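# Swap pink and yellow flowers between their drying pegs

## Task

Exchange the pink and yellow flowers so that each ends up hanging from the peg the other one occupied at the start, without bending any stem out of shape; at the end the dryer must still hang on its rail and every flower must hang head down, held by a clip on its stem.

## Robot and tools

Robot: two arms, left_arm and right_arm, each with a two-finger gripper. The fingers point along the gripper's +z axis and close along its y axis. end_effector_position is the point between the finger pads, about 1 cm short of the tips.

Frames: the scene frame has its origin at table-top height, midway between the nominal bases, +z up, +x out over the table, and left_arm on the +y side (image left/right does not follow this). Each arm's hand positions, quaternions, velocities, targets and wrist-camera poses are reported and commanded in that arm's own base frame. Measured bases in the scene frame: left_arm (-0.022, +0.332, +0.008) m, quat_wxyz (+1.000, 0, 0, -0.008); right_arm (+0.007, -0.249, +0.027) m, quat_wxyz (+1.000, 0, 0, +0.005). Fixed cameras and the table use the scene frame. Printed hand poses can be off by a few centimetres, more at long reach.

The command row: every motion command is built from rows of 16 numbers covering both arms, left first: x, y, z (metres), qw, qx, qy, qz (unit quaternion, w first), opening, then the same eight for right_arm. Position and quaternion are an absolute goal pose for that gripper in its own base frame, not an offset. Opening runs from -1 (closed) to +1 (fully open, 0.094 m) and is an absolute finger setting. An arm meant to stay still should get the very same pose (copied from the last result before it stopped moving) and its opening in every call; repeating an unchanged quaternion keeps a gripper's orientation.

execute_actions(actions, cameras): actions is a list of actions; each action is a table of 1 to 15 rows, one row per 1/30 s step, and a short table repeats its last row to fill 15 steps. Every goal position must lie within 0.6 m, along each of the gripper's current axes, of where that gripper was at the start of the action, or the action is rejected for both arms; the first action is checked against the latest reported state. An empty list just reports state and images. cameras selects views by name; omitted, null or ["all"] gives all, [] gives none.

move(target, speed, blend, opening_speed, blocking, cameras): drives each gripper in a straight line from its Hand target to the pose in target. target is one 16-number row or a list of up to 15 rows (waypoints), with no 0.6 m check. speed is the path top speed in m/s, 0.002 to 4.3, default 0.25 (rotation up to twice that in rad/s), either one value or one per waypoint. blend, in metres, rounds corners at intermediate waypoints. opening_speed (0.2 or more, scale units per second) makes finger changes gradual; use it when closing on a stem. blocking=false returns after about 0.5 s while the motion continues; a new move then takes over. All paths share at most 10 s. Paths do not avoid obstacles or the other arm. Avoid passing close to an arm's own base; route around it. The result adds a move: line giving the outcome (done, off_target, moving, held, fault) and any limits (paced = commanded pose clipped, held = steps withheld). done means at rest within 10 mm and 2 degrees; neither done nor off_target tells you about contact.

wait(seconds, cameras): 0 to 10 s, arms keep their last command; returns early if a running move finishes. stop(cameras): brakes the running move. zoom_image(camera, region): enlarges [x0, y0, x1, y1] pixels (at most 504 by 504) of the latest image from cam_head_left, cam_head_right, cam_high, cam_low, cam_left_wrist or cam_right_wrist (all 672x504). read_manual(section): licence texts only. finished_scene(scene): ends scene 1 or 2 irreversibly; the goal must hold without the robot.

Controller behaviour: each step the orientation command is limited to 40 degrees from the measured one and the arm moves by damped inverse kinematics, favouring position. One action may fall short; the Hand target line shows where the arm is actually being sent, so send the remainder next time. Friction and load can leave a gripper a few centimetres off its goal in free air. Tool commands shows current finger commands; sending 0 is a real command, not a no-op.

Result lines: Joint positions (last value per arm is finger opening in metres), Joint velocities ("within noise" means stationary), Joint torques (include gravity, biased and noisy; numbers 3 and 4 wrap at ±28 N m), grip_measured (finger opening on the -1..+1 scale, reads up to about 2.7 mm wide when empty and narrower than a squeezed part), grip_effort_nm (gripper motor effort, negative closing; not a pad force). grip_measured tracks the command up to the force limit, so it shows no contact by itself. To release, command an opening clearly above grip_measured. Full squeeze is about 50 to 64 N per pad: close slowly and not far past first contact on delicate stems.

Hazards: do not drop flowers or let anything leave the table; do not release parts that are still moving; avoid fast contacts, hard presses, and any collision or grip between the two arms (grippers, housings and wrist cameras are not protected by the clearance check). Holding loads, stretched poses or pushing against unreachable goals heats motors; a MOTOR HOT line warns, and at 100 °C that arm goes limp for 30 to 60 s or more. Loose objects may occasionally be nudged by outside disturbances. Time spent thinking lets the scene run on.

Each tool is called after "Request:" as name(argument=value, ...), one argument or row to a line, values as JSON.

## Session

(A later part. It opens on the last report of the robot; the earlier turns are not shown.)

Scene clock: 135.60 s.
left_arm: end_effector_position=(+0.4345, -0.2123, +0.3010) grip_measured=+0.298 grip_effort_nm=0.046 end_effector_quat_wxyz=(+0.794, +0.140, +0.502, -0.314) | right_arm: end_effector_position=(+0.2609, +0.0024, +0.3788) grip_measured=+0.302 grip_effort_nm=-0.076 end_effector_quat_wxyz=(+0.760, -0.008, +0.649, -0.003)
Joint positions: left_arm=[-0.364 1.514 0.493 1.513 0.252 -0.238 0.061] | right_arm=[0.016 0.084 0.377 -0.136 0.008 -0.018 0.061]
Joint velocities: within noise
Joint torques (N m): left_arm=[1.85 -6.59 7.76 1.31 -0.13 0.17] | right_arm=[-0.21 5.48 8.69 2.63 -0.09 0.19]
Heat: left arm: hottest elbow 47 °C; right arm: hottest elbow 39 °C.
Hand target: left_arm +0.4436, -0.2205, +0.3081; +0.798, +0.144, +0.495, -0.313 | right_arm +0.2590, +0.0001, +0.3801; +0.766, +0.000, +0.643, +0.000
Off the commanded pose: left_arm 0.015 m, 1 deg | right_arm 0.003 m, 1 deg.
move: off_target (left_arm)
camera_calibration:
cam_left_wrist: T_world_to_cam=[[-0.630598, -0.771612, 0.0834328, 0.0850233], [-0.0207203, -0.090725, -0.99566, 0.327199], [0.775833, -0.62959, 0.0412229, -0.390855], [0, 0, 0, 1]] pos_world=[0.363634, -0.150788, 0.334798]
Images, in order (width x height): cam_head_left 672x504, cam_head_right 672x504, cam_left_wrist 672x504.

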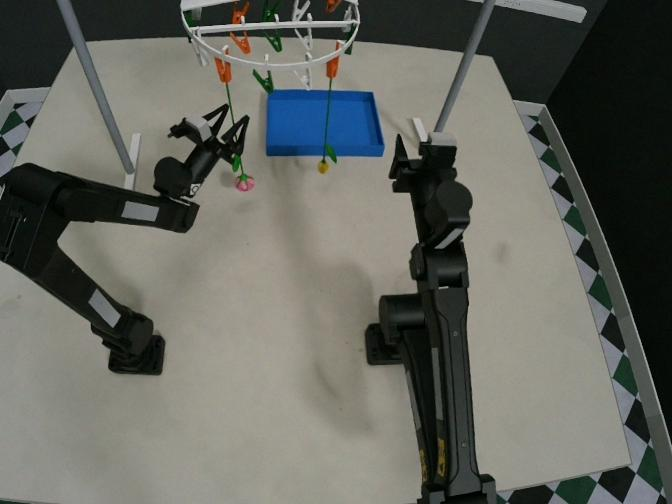

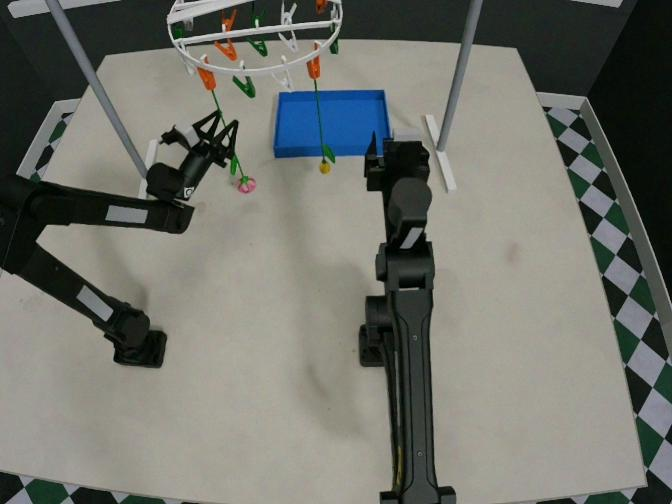

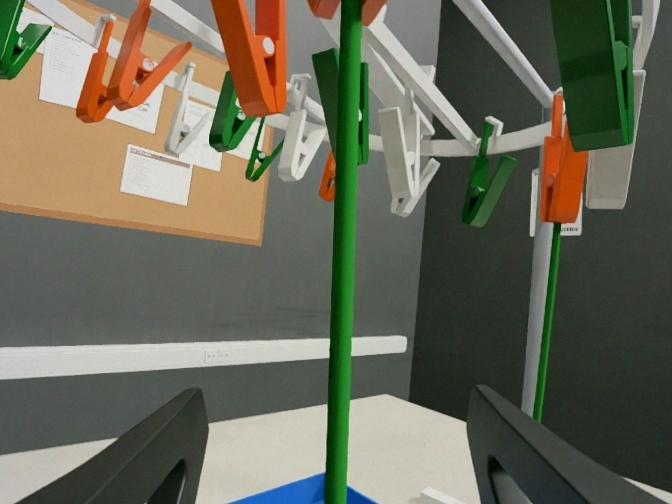

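Request:
move(
  target=[
    [0.4390,-0.2163,0.308,0.798,0.144,0.495,-0.313,0.3,0.259,0.0,0.38,0.766,0,0.643,0,0.3],
    [0.4390,-0.2163,0.308,0.798,0.144,0.495,-0.313,-1,0.259,0.0,0.38,0.766,0,0.643,0,0.3],
  ],
  speed=0.1,
  opening_speed=0.6,
  cameras=["cam_left_wrist","cam_right_wrist"],
)

Scene clock: 141.53 s.
left_arm: end_effector_position=(+0.4347, -0.2125, +0.3012) grip_measured=-0.959 grip_effort_nm=-0.969 end_effector_quat_wxyz=(+0.794, +0.140, +0.502, -0.314) | right_arm: end_effector_position=(+0.2609, +0.0024, +0.3788) grip_measured=+0.301 grip_effort_nm=-0.085 end_effector_quat_wxyz=(+0.760, -0.008, +0.649, -0.003)
Joint positions: left_arm=[-0.364 1.514 0.493 1.512 0.253 -0.237 0.002] | right_arm=[0.016 0.084 0.377 -0.136 0.008 -0.018 0.061]
Joint velocities: within noise
Joint torques (N m): left_arm=[2.37 -7.59 6.57 1.46 0.05 0.14] | right_arm=[-0.15 5.36 8.65 2.62 -0.09 0.19]
Heat: left arm: hottest elbow 47 °C; right arm: hottest elbow 38 °C.
Hand target: left_arm +0.4388, -0.2162, +0.3081; +0.798, +0.144, +0.495, -0.313 | right_arm +0.2590, +0.0001, +0.3801; +0.766, +0.000, +0.643, +0.000
Off the commanded pose: left_arm 0.009 m, 1 deg | right_arm 0.003 m, 1 deg.
move: done
camera_calibration:
cam_left_wrist: T_world_to_cam=[[-0.630787, -0.77161, 0.0820179, 0.0853968], [-0.0196781, -0.0897581, -0.995769, 0.327182], [0.775707, -0.629732, 0.0414343, -0.391036], [0, 0, 0, 1]] pos_world=[0.363635, -0.150987, 0.334996]
cam_right_wrist: T_world_to_cam=[[0.0100099, -0.999615, 0.0258667, -0.0110523], [-0.268066, -0.0276037, -0.963005, 0.475119], [0.963349, 0.00270562, -0.268239, -0.0609624], [0, 0, 0, 1]] pos_world=[0.186202, 0.00223189, 0.441475]
Images, in order (width x height): cam_left_wrist 672x504, cam_right_wrist 672x504.

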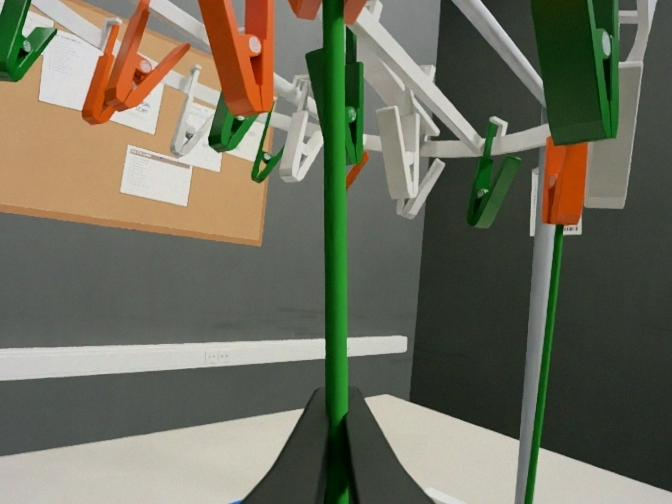

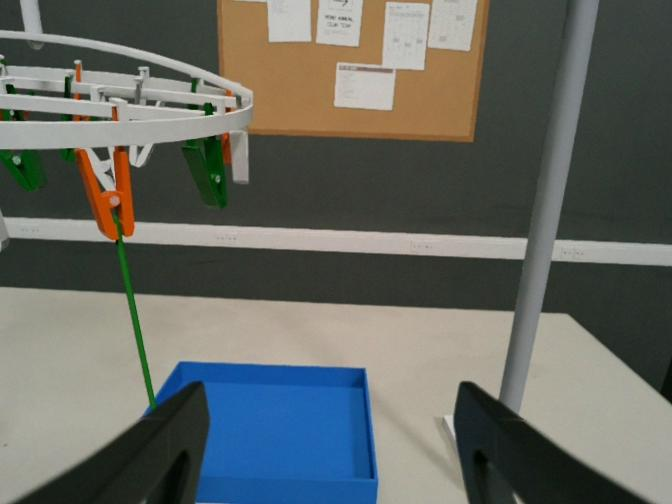

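Request:
move(
  target=[
    [0.4390,-0.2163,0.308,0.798,0.144,0.495,-0.313,0.2,0.259,0.0,0.38,0.766,0,0.643,0,0.3],
    [0.35,-0.145,0.306,0.798,0.144,0.495,-0.313,0.2,0.30,0.15,0.32,0.814,-0.171,0.470,0.296,0.3],
    [0.32,-0.11,0.431,0.711,0.232,0.640,-0.173,0.28,0.321,0.303,0.296,0.814,-0.171,0.470,0.296,0.3],
  ],
  speed=0.2,
  opening_speed=1.5,
)

Scene clock: 160.67 s.
left_arm: end_effector_position=(+0.3185, -0.1122, +0.3958) grip_measured=+0.278 grip_effort_nm=0.046 end_effector_quat_wxyz=(+0.694, +0.229, +0.658, -0.184) | right_arm: end_effector_position=(+0.3170, +0.2940, +0.2842) grip_measured=+0.301 grip_effort_nm=-0.081 end_effector_quat_wxyz=(+0.798, -0.176, +0.496, +0.294)
Joint positions: left_arm=[-0.083 0.489 0.541 -0.017 0.511 0.058 0.06] | right_arm=[0.78 1.436 0.333 1.567 0.078 -0.027 0.061]
Joint velocities: within noise
Joint torques (N m): left_arm=[3.08 0.62 13.46 1.63 -0.07 0.17] | right_arm=[1.26 -5.95 7.38 2.29 0.04 -0.11]
Heat: left arm: hottest elbow 45 °C; right arm: hottest elbow 38 °C.
Hand target: left_arm +0.3181, -0.1097, +0.4301; +0.712, +0.232, +0.640, -0.173 | right_arm +0.3206, +0.3025, +0.2963; +0.808, -0.175, +0.480, +0.294
Off the commanded pose: left_arm 0.035 m, 3 deg | right_arm 0.015 m, 4 deg.
joint sent to its limit (right arm) — joint 4 (wrist pitch), upper limit. The joint targets still meet the commanded pose.
move: off_target (left_arm, right_arm); target 3's new opening was sent with left_arm's hand 0.035 m and 3 deg from that target
camera_calibration:
cam_left_wrist: T_world_to_cam=[[-0.550892, -0.829895, -0.0882778, 0.117166], [-0.28223, 0.284795, -0.916099, 0.522216], [0.785407, -0.479757, -0.391112, -0.0567202], [0, 0, 0, 1]] pos_world=[0.256479, -0.078701, 0.466561]
cam_right_wrist: T_world_to_cam=[[0.643963, -0.765057, -0.000141465, 0.0197328], [0.025083, 0.0212977, -0.999458, 0.310125], [0.764646, 0.64361, 0.0329048, -0.352079], [0, 0, 0, 1]] pos_world=[0.24873, 0.235094, 0.321545]

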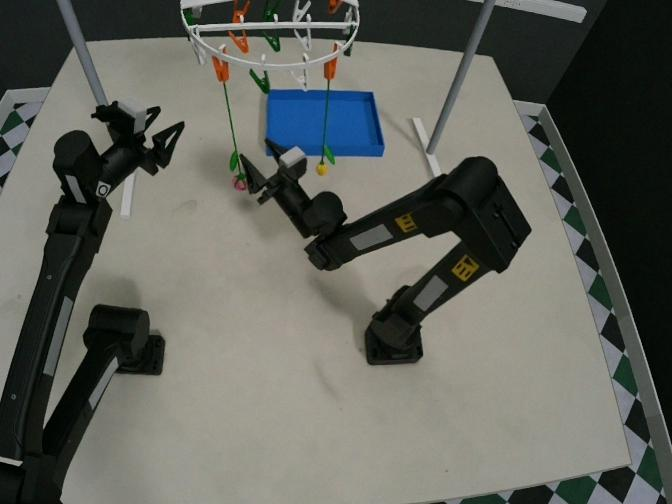

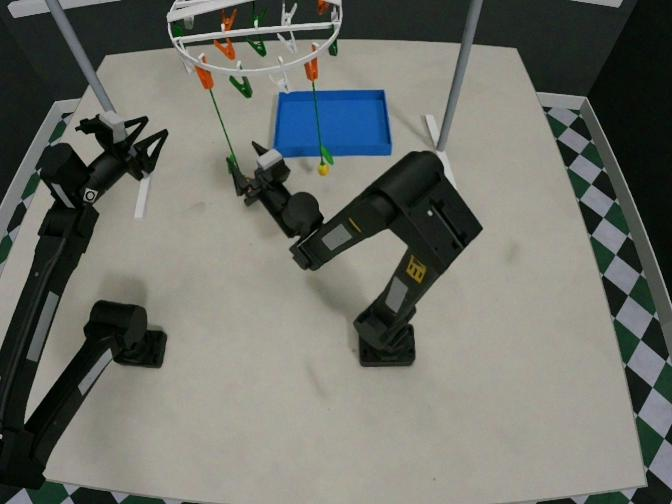

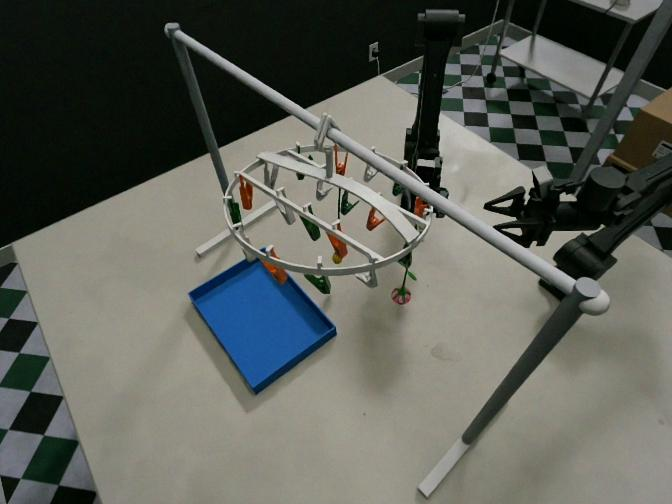

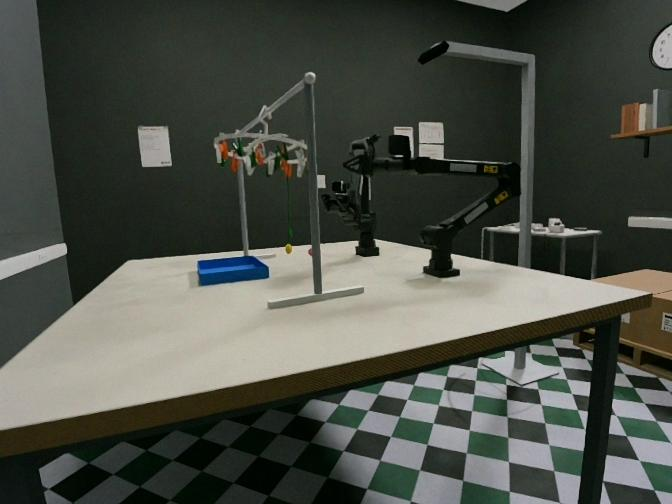

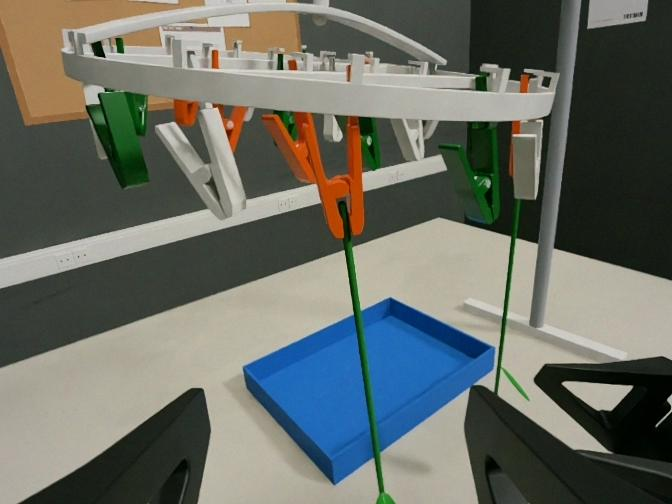

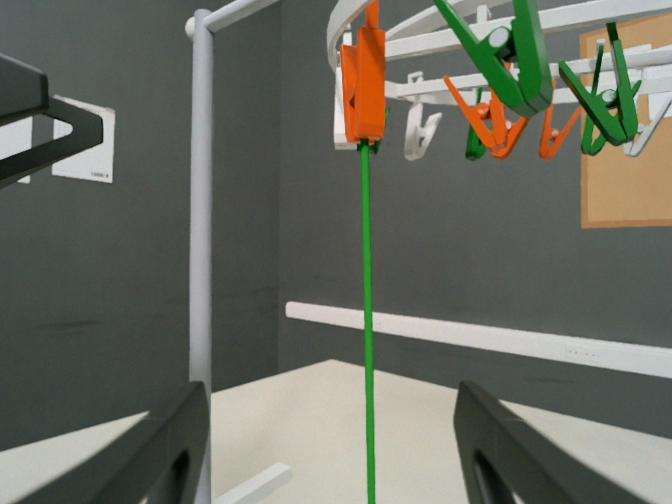

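Request:
move(
  target=[0.318,-0.110,0.45,0.711,0.232,0.640,-0.173,0.28,0.397,0.343,0.30,0.798,-0.176,0.496,0.294,0.3],
  speed=0.15,
  cameras=["cam_left_wrist","cam_right_wrist"],
)

Scene clock: 164.97 s.
left_arm: end_effector_position=(+0.3170, -0.1120, +0.4163) grip_measured=+0.278 grip_effort_nm=0.051 end_effector_quat_wxyz=(+0.695, +0.229, +0.656, -0.183) | right_arm: end_effector_position=(+0.3845, +0.3376, +0.2928) grip_measured=+0.301 grip_effort_nm=-0.076 end_effector_quat_wxyz=(+0.796, -0.184, +0.500, +0.289)
Joint positions: left_arm=[-0.083 0.489 0.592 -0.065 0.51 0.058 0.06] | right_arm=[0.73 1.561 0.547 1.461 0.027 -0.017 0.061]
Joint velocities: within noise
Joint torques (N m): left_arm=[2.96 0.91 13.37 1.62 -0.07 0.17] | right_arm=[-0.26 -9.29 8.31 1.32 -0.09 0.19]
Heat: left arm: hottest elbow 47 °C; right arm: hottest elbow 37 °C.
Hand target: left_arm +0.3162, -0.1096, +0.4491; +0.712, +0.232, +0.640, -0.173 | right_arm +0.3964, +0.3424, +0.3000; +0.798, -0.176, +0.496, +0.294
Off the commanded pose: left_arm 0.034 m, 3 deg | right_arm 0.015 m, 1 deg.
move: off_target (left_arm, right_arm)
camera_calibration:
cam_left_wrist: T_world_to_cam=[[-0.549908, -0.830307, -0.0905009, 0.118985], [-0.278798, 0.284619, -0.917204, 0.539918], [0.78732, -0.479147, -0.388002, -0.0493072], [0, 0, 0, 1]] pos_world=[0.254779, -0.0785026, 0.486852]
cam_right_wrist: T_world_to_cam=[[0.644322, -0.764616, 0.0145504, 0.00500535], [0.0238372, 0.00106277, -0.999715, 0.323519], [0.764383, 0.644485, 0.0189111, -0.428277], [0, 0, 0, 1]] pos_world=[0.31643, 0.279501, 0.331453]
Images, in order (width x height): cam_left_wrist 672x504, cam_right_wrist 672x504.

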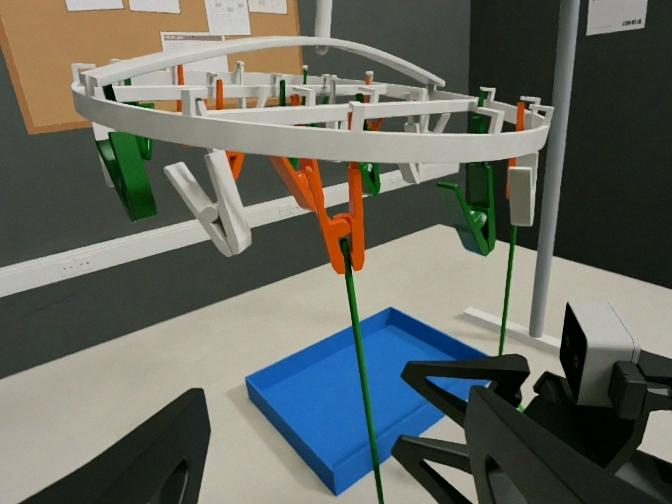

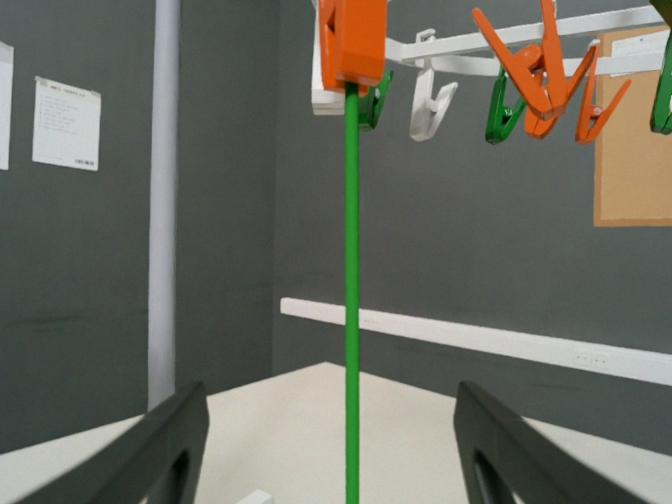

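Request:
move(
  target=[
    [0.318,-0.110,0.455,0.711,0.232,0.640,-0.173,0.28,0.4158,0.3517,0.30,0.798,-0.176,0.496,0.294,0.3],
    [0.318,-0.110,0.455,0.711,0.232,0.640,-0.173,0.28,0.4158,0.3517,0.30,0.798,-0.176,0.496,0.294,-1],
  ],
  speed=0.1,
  opening_speed=0.8,
  cameras=["cam_left_wrist","cam_right_wrist"],
)

Scene clock: 171.73 s.
left_arm: end_effector_position=(+0.3164, -0.1119, +0.4224) grip_measured=+0.278 grip_effort_nm=0.051 end_effector_quat_wxyz=(+0.696, +0.229, +0.655, -0.183) | right_arm: end_effector_position=(+0.4031, +0.3470, +0.2929) grip_measured=-0.984 grip_effort_nm=-0.862 end_effector_quat_wxyz=(+0.795, -0.184, +0.500, +0.289)
Joint positions: left_arm=[-0.083 0.489 0.606 -0.076 0.51 0.058 0.06] | right_arm=[0.716 1.601 0.602 1.445 0.013 -0.01 0.001]
Joint velocities: within noise
Joint torques (N m): left_arm=[2.96 1.14 13.34 1.62 -0.06 0.16] | right_arm=[-0.21 -10.17 8.42 1.43 -0.06 0.19]
Heat: left arm: hottest elbow 48 °C; right arm: hottest elbow 37 °C.
Hand target: left_arm +0.3163, -0.1096, +0.4542; +0.712, +0.232, +0.640, -0.173 | right_arm +0.4153, +0.3512, +0.2999; +0.798, -0.176, +0.496, +0.294
Off the commanded pose: left_arm 0.033 m, 3 deg | right_arm 0.015 m, 1 deg.
move: off_target (left_arm, right_arm); target 2's new opening was sent with right_arm's hand 0.015 m and 1 deg from that target
camera_calibration:
cam_left_wrist: T_world_to_cam=[[-0.549657, -0.830312, -0.0919767, 0.119677], [-0.275943, 0.284377, -0.918142, 0.544699], [0.7885, -0.479283, -0.385429, -0.0479295], [0, 0, 0, 1]] pos_world=[0.25388, -0.0785026, 0.492646]
cam_right_wrist: T_world_to_cam=[[0.645153, -0.763926, 0.013989, -0.0000856431], [0.0230216, 0.00113521, -0.999734, 0.323523], [0.763707, 0.645303, 0.0183192, -0.448371], [0, 0, 0, 1]] pos_world=[0.335031, 0.288903, 0.331652]
Images, in order (width x height): cam_left_wrist 672x504, cam_right_wrist 672x504.

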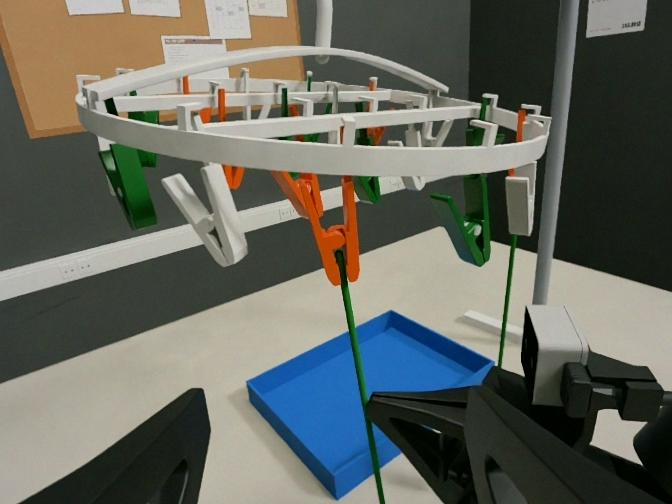

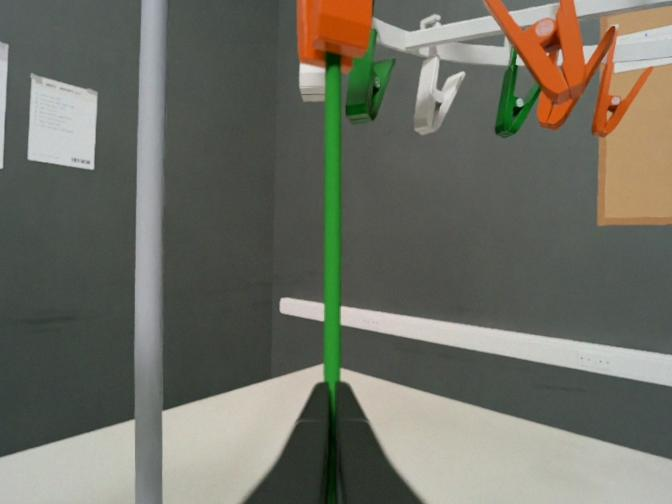

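Request:
move(
  target=[
    [0.318,-0.110,0.458,0.711,0.232,0.640,-0.173,0.28,0.4158,0.3517,0.30,0.798,-0.176,0.496,0.294,-0.6],
    [0.318,-0.110,0.458,0.711,0.232,0.640,-0.173,0.28,0.4225,0.357,0.30,0.798,-0.176,0.496,0.294,-0.6],
    [0.318,-0.110,0.458,0.711,0.232,0.640,-0.173,0.28,0.4225,0.357,0.30,0.798,-0.176,0.496,0.294,-1],
  ],
  speed=0.1,
  opening_speed=0.8,
  cameras=["cam_left_wrist","cam_right_wrist"],
)

Request:
zoom_image(
  camera="cam_right_wrist",
  region=[230, 300, 430, 500],
)

Scene clock: 177.13 s.
left_arm: end_effector_position=(+0.3164, -0.1119, +0.4253) grip_measured=+0.278 grip_effort_nm=0.051 end_effector_quat_wxyz=(+0.696, +0.229, +0.655, -0.183) | right_arm: end_effector_position=(+0.4096, +0.3524, +0.2933) grip_measured=-0.954 grip_effort_nm=-0.935 end_effector_quat_wxyz=(+0.795, -0.184, +0.500, +0.289)
Joint positions: left_arm=[-0.083 0.49 0.614 -0.082 0.51 0.058 0.06] | right_arm=[0.715 1.617 0.626 1.439 0.012 -0.01 0.002]
Joint velocities: within noise
Joint torques (N m): left_arm=[2.9 1.14 13.34 1.61 -0.07 0.16] | right_arm=[-0.26 -10.64 8.5 1.42 -0.06 0.2]
Heat: left arm: hottest elbow 50 °C; right arm: hottest elbow 36 °C.
Hand target: left_arm +0.3163, -0.1096, +0.4570; +0.712, +0.232, +0.640, -0.173 | right_arm +0.4220, +0.3564, +0.2999; +0.798, -0.176, +0.496, +0.294
Off the commanded pose: left_arm 0.033 m, 3 deg | right_arm 0.015 m, 1 deg.
move: off_target (left_arm, right_arm); target 3's new opening was sent with right_arm's hand 0.015 m and 1 deg from that target
camera_calibration:
cam_left_wrist: T_world_to_cam=[[-0.549657, -0.830312, -0.0919767, 0.119999], [-0.275943, 0.284377, -0.918142, 0.54739], [0.7885, -0.479283, -0.385429, -0.0468906], [0, 0, 0, 1]] pos_world=[0.25398, -0.0785026, 0.495546]
cam_right_wrist: T_world_to_cam=[[0.645206, -0.763882, 0.013917, -0.000316622], [0.0235096, 0.00164348, -0.999722, 0.323248], [0.763647, 0.645354, 0.019019, -0.456921], [0, 0, 0, 1]] pos_world=[0.341531, 0.294103, 0.331853]
Images, in order (width x height): cam_left_wrist 672x504, cam_right_wrist 672x504.

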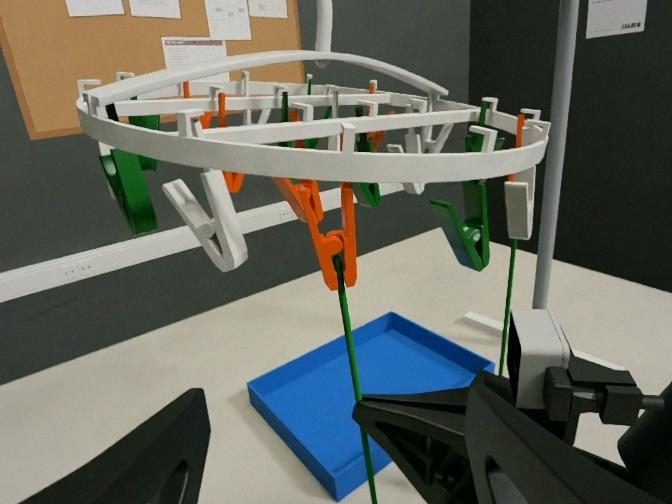

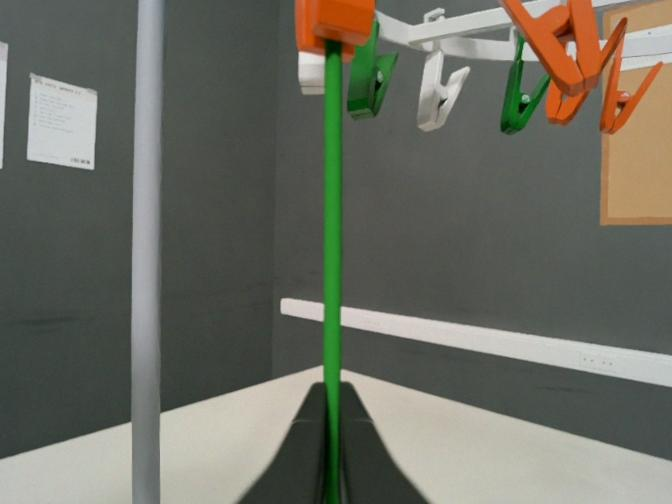

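Scaled by 2.520 from the camera's 672x504 image, which has a finer 960x720 frame.

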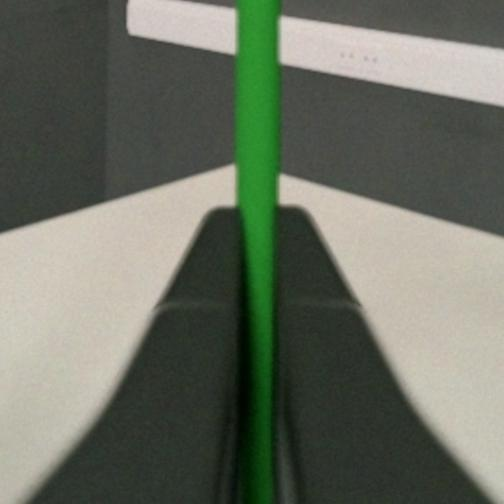

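Request:
move(
  target=[0.4035,-0.162,0.467,0.711,0.232,0.640,-0.173,0.28,0.4225,0.357,0.30,0.798,-0.176,0.496,0.294,-1],
  speed=0.12,
  cameras=["cam_left_wrist","cam_right_wrist","cam_high"],
)

Scene clock: 184.60 s.
left_arm: end_effector_position=(+0.3986, -0.1564, +0.4271) grip_measured=+0.278 grip_effort_nm=0.056 end_effector_quat_wxyz=(+0.687, +0.226, +0.668, -0.177) | right_arm: end_effector_position=(+0.4096, +0.3524, +0.2931) grip_measured=-0.960 grip_effort_nm=-1.033 end_effector_quat_wxyz=(+0.795, -0.184, +0.500, +0.289)
Joint positions: left_arm=[-0.236 0.794 0.736 0.064 0.342 0.072 0.06] | right_arm=[0.715 1.617 0.626 1.438 0.012 -0.01 0.002]
Joint velocities: within noise
Joint torques (N m): left_arm=[1.9 -1.96 13.52 2.95 -0.07 0.15] | right_arm=[-0.21 -10.7 8.49 1.44 -0.08 0.19]
Heat: left arm: hottest elbow 51 °C; right arm: hottest elbow 36 °C.
Hand target: left_arm +0.4008, -0.1608, +0.4661; +0.712, +0.232, +0.640, -0.173 | right_arm +0.4220, +0.3565, +0.2999; +0.798, -0.176, +0.496, +0.294
Off the commanded pose: left_arm 0.041 m, 4 deg | right_arm 0.015 m, 1 deg.
move: off_target (left_arm, right_arm)
camera_calibration:
cam_left_wrist: T_world_to_cam=[[-0.539264, -0.837551, -0.0877658, 0.121388], [-0.306416, 0.29222, -0.905934, 0.592561], [0.784413, -0.461645, -0.414223, -0.115553], [0, 0, 0, 1]] pos_world=[0.337672, -0.124834, 0.49961]
cam_right_wrist: T_world_to_cam=[[0.645213, -0.763876, 0.013913, -0.000241857], [0.0229725, 0.00119504, -0.999735, 0.323467], [0.763657, 0.645362, 0.0183192, -0.456758], [0, 0, 0, 1]] pos_world=[0.341531, 0.294203, 0.331752]
Images, in order (width x height): cam_high 672x504, cam_left_wrist 672x504, cam_right_wrist 672x504.

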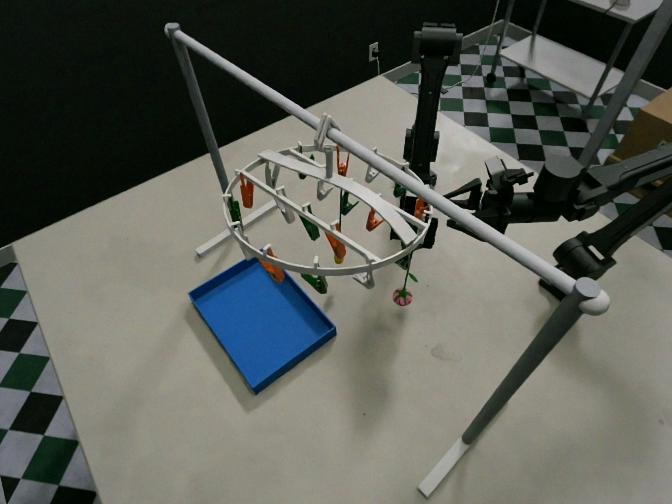

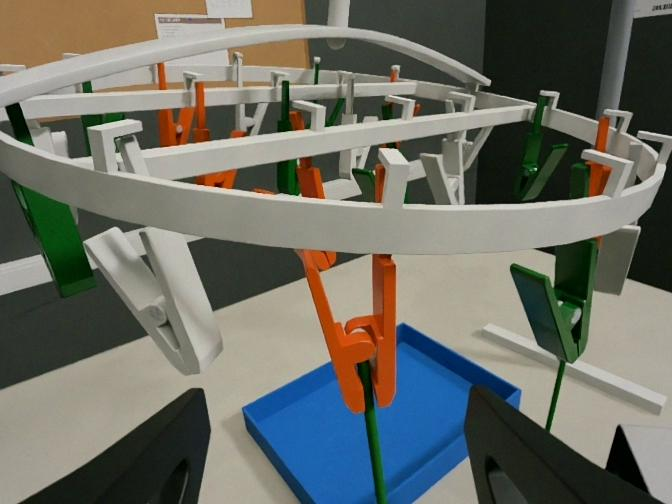

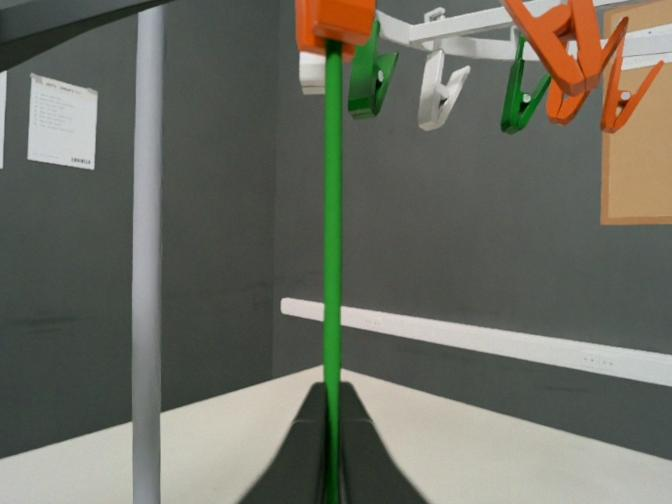

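Request:
move(
  target=[0.4375,-0.1856,0.472,0.711,0.232,0.640,-0.173,0.28,0.4225,0.357,0.30,0.798,-0.176,0.496,0.294,-1],
  speed=0.08,
  cameras=["cam_left_wrist","cam_right_wrist"],
)

Scene clock: 193.23 s.
left_arm: end_effector_position=(+0.4314, -0.1790, +0.4328) grip_measured=+0.278 grip_effort_nm=0.051 end_effector_quat_wxyz=(+0.687, +0.227, +0.668, -0.176) | right_arm: end_effector_position=(+0.4096, +0.3524, +0.2931) grip_measured=-0.960 grip_effort_nm=-1.043 end_effector_quat_wxyz=(+0.795, -0.184, +0.500, +0.289)
Joint positions: left_arm=[-0.284 0.912 0.808 0.109 0.294 0.076 0.06] | right_arm=[0.715 1.617 0.626 1.438 0.012 -0.01 0.002]
Joint velocities: within noise
Joint torques (N m): left_arm=[1.85 -3.31 13.45 2.95 -0.06 0.16] | right_arm=[-0.26 -10.7 8.53 1.43 -0.06 0.19]
Heat: left arm: hottest elbow 55 °C; right arm: hottest elbow 36 °C.
Hand target: left_arm +0.4348, -0.1844, +0.4709; +0.711, +0.232, +0.641, -0.173 | right_arm +0.4220, +0.3565, +0.2999; +0.798, -0.176, +0.496, +0.294
Off the commanded pose: left_arm 0.040 m, 4 deg | right_arm 0.015 m, 1 deg.
move: off_target (left_arm, right_arm)
camera_calibration:
cam_left_wrist: T_world_to_cam=[[-0.539441, -0.837077, -0.0911387, 0.122183], [-0.305139, 0.295219, -0.905393, 0.614131], [0.784789, -0.460596, -0.414678, -0.149169], [0, 0, 0, 1]] pos_world=[0.370372, -0.147733, 0.505308]
cam_right_wrist: T_world_to_cam=[[0.645213, -0.763876, 0.013913, -0.000241857], [0.0229725, 0.00119504, -0.999735, 0.323467], [0.763657, 0.645362, 0.0183192, -0.456758], [0, 0, 0, 1]] pos_world=[0.341531, 0.294203, 0.331752]
Images, in order (width x height): cam_left_wrist 672x504, cam_right_wrist 672x504.

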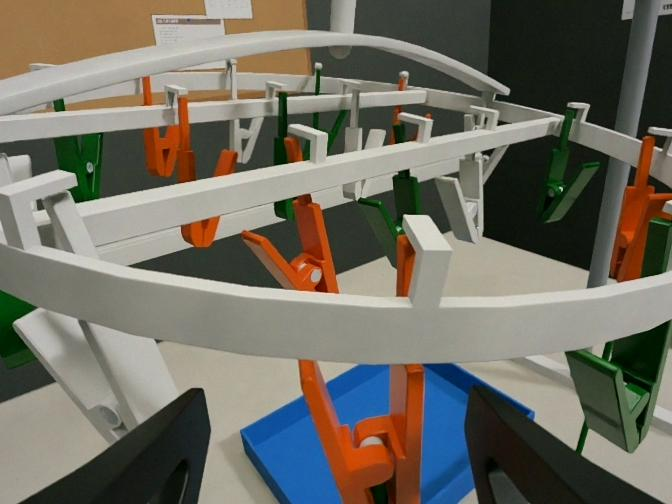

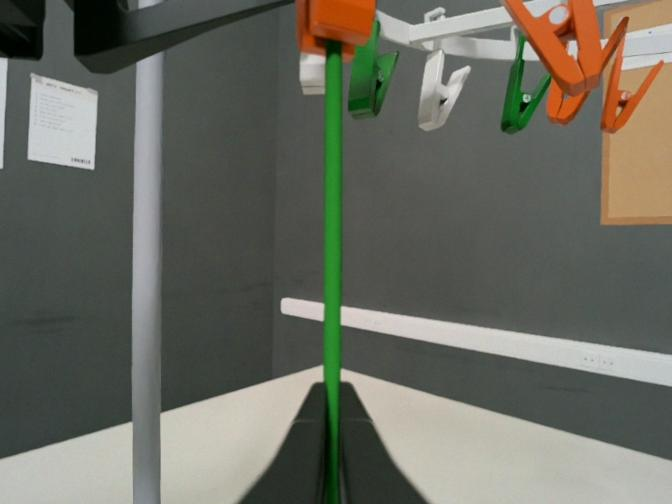

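Request:
move(
  target=[
    [0.434,-0.191,0.460,0.711,0.232,0.640,-0.173,0.28,0.4225,0.357,0.30,0.798,-0.176,0.496,0.294,-1],
    [0.4437,-0.1968,0.461,0.711,0.232,0.640,-0.173,0.28,0.4225,0.357,0.30,0.798,-0.176,0.496,0.294,-1],
  ],
  speed=0.06,
  cameras=["cam_left_wrist","cam_right_wrist","cam_high"],
)

Request:
zoom_image(
  camera="cam_high",
  region=[350, 160, 510, 280],
)

Scene clock: 199.93 s.
left_arm: end_effector_position=(+0.4396, -0.1906, +0.4261) grip_measured=+0.278 grip_effort_nm=0.046 end_effector_quat_wxyz=(+0.688, +0.228, +0.666, -0.175) | right_arm: end_effector_position=(+0.4096, +0.3524, +0.2931) grip_measured=-0.960 grip_effort_nm=-1.033 end_effector_quat_wxyz=(+0.795, -0.184, +0.500, +0.289)
Joint positions: left_arm=[-0.313 0.95 0.808 0.151 0.265 0.079 0.06] | right_arm=[0.715 1.617 0.626 1.438 0.012 -0.01 0.002]
Joint velocities: within noise
Joint torques (N m): left_arm=[1.85 -4.07 12.74 2.85 -0.07 0.16] | right_arm=[-0.15 -10.64 8.53 1.5 -0.07 0.19]
Heat: left arm: hottest elbow 58 °C; right arm: hottest elbow 36 °C.
Hand target: left_arm +0.4417, -0.1958, +0.4602; +0.711, +0.232, +0.640, -0.173 | right_arm +0.4220, +0.3565, +0.2999; +0.798, -0.176, +0.496, +0.294
Off the commanded pose: left_arm 0.036 m, 4 deg | right_arm 0.015 m, 1 deg.
move: off_target (left_arm, right_arm)
camera_calibration:
cam_left_wrist: T_world_to_cam=[[-0.538939, -0.83705, -0.0943024, 0.117433], [-0.300428, 0.295598, -0.906843, 0.612589], [0.786949, -0.460402, -0.410782, -0.166268], [0, 0, 0, 1]] pos_world=[0.378173, -0.159333, 0.498297]
cam_right_wrist: T_world_to_cam=[[0.645213, -0.763876, 0.013913, -0.000241857], [0.0229725, 0.00119504, -0.999735, 0.323467], [0.763657, 0.645362, 0.0183192, -0.456758], [0, 0, 0, 1]] pos_world=[0.341531, 0.294203, 0.331752]
Images, in order (width x height): cam_high 672x504, cam_left_wrist 672x504, cam_right_wrist 672x504.

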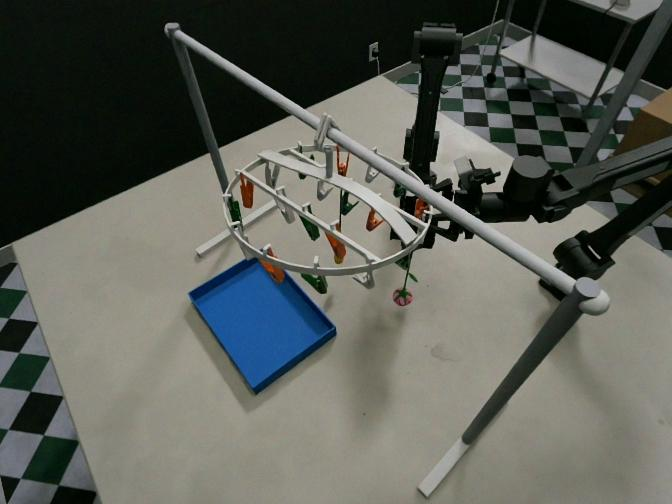

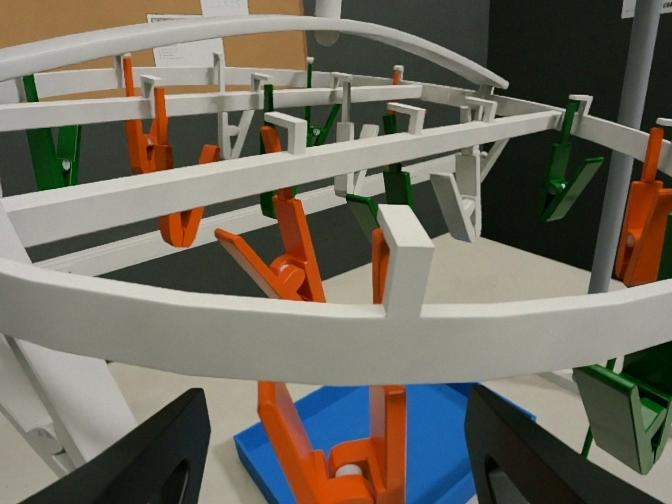

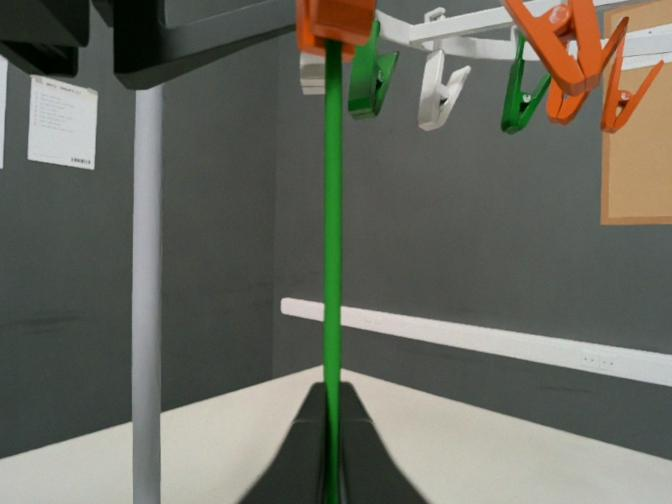

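Scaled by 3.150 from the camera's 672x504 image, which has a finer 960x720 frame.

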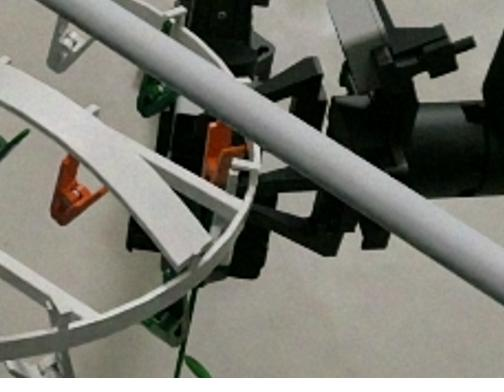

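Request:
zoom_image(
  camera="cam_right_wrist",
  region=[100, 0, 420, 160],
)

Request:
zoom_image(
  camera="cam_left_wrist",
  region=[150, 340, 550, 504],
)

Scaled by 1.575 from the camera's 672x504 image, which has a finer 960x720 frame.

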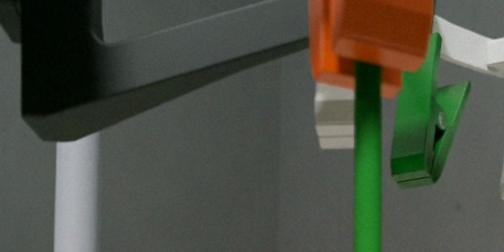

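Scaled by 1.260 from the camera's 672x504 image, which has a finer 960x720 frame.

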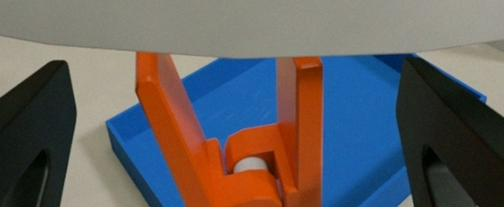

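Request:
move(
  target=[0.4437,-0.1968,0.461,0.711,0.232,0.640,-0.173,-0.4,0.4225,0.357,0.30,0.798,-0.176,0.496,0.294,-1],
  speed=0.06,
  opening_speed=0.4,
  cameras=["cam_left_wrist","cam_right_wrist"],
)

Scene clock: 212.57 s.
left_arm: end_effector_position=(+0.4396, -0.1906, +0.4262) grip_measured=-0.398 grip_effort_nm=-0.120 end_effector_quat_wxyz=(+0.688, +0.228, +0.666, -0.174) | right_arm: end_effector_position=(+0.4096, +0.3524, +0.2931) grip_measured=-0.960 grip_effort_nm=-1.033 end_effector_quat_wxyz=(+0.795, -0.184, +0.500, +0.289)
Joint positions: left_arm=[-0.313 0.95 0.808 0.151 0.265 0.079 0.028] | right_arm=[0.715 1.617 0.626 1.438 0.012 -0.01 0.002]
Joint velocities: within noise
Joint torques (N m): left_arm=[1.79 -4.01 12.75 2.96 -0.05 0.16] | right_arm=[-0.26 -10.58 8.51 1.46 -0.07 0.18]
Heat: left arm: hottest elbow 61 °C; right arm: hottest elbow 36 °C.
Hand target: left_arm +0.4417, -0.1958, +0.4603; +0.711, +0.232, +0.640, -0.173 | right_arm +0.4220, +0.3565, +0.2999; +0.798, -0.176, +0.496, +0.294
Off the commanded pose: left_arm 0.036 m, 4 deg | right_arm 0.015 m, 1 deg.
move: off_target (left_arm, right_arm)
camera_calibration:
cam_left_wrist: T_world_to_cam=[[-0.53882, -0.837025, -0.0951963, 0.117763], [-0.299787, 0.296125, -0.906884, 0.61257], [0.787274, -0.460109, -0.410487, -0.166497], [0, 0, 0, 1]] pos_world=[0.378173, -0.159433, 0.498396]
cam_right_wrist: T_world_to_cam=[[0.645213, -0.763876, 0.013913, -0.000241857], [0.0229725, 0.00119504, -0.999735, 0.323467], [0.763657, 0.645362, 0.0183192, -0.456758], [0, 0, 0, 1]] pos_world=[0.341531, 0.294203, 0.331752]
Images, in order (width x height): cam_left_wrist 672x504, cam_right_wrist 672x504.

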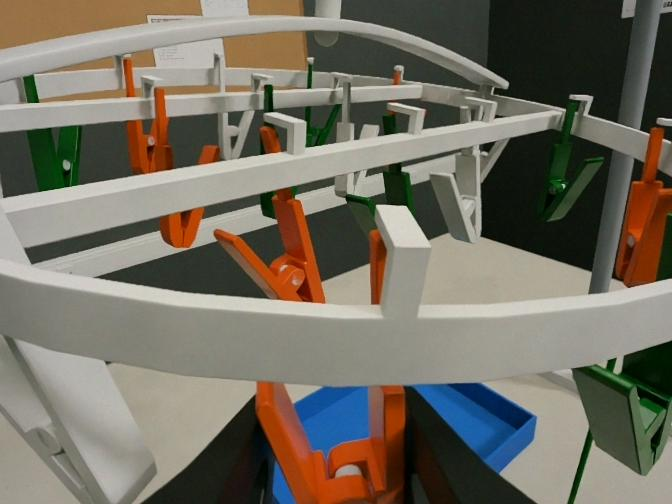

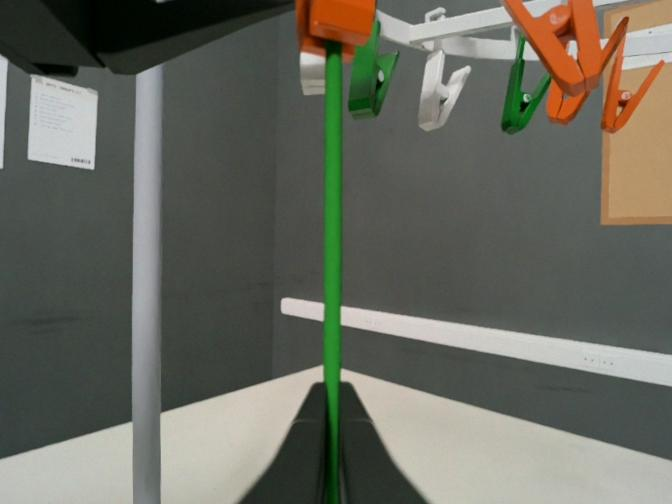

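Request:
move(
  target=[0.4437,-0.1968,0.461,0.711,0.232,0.640,-0.173,-1,0.4225,0.357,0.30,0.798,-0.176,0.496,0.294,-1],
  speed=0.06,
  opening_speed=0.4,
  cameras=["cam_left_wrist","cam_right_wrist"],
)

Request:
zoom_image(
  camera="cam_right_wrist",
  region=[240, 0, 430, 120],
)

Scene clock: 216.33 s.
left_arm: end_effector_position=(+0.4393, -0.1913, +0.4262) grip_measured=-0.584 grip_effort_nm=-1.062 end_effector_quat_wxyz=(+0.688, +0.229, +0.666, -0.175) | right_arm: end_effector_position=(+0.4099, +0.3526, +0.2934) grip_measured=-0.960 grip_effort_nm=-1.033 end_effector_quat_wxyz=(+0.795, -0.184, +0.500, +0.290)
Joint positions: left_arm=[-0.314 0.95 0.808 0.151 0.265 0.079 0.02] | right_arm=[0.715 1.618 0.627 1.438 0.012 -0.009 0.002]
Joint velocities: within noise
Joint torques (N m): left_arm=[1.96 -4.07 12.77 2.95 -0.06 0.16] | right_arm=[-0.32 -10.64 8.39 1.39 -0.07 0.18]
Heat: left arm: hottest elbow 62 °C; right arm: hottest elbow 36 °C.
Hand target: left_arm +0.4417, -0.1959, +0.4603; +0.711, +0.232, +0.640, -0.173 | right_arm +0.4220, +0.3564, +0.2999; +0.798, -0.176, +0.496, +0.294
Off the commanded pose: left_arm 0.036 m, 4 deg | right_arm 0.015 m, 1 deg.
move: off_target (left_arm, right_arm)
camera_calibration:
cam_left_wrist: T_world_to_cam=[[-0.540088, -0.836208, -0.0951924, 0.117794], [-0.299336, 0.296573, -0.906886, 0.61253], [0.786577, -0.461304, -0.410483, -0.166419], [0, 0, 0, 1]] pos_world=[0.377873, -0.15993, 0.498396]
cam_right_wrist: T_world_to_cam=[[0.645319, -0.763791, 0.013638, -0.00025536], [0.0233323, 0.0018625, -0.999726, 0.323337], [0.763556, 0.645461, 0.0190229, -0.457348], [0, 0, 0, 1]] pos_world=[0.341831, 0.294403, 0.331952]
Images, in order (width x height): cam_left_wrist 672x504, cam_right_wrist 672x504.

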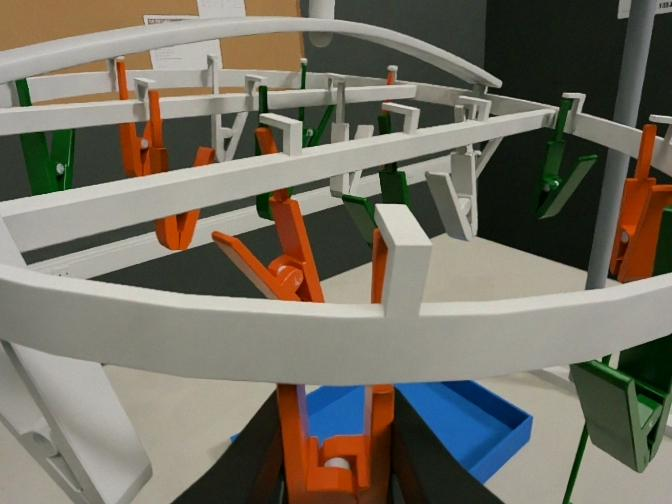

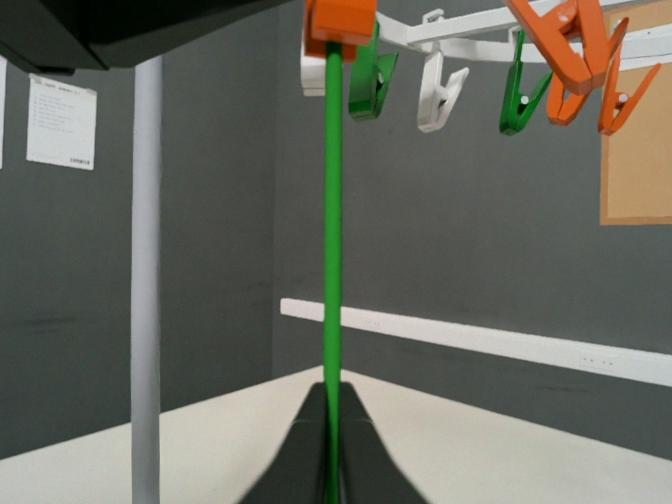

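Scaled by 2.653 from the camera's 672x504 image, which has a finer 960x720 frame.

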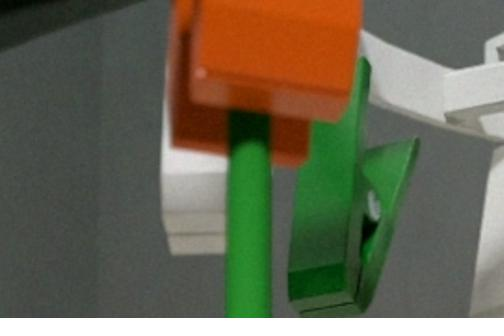

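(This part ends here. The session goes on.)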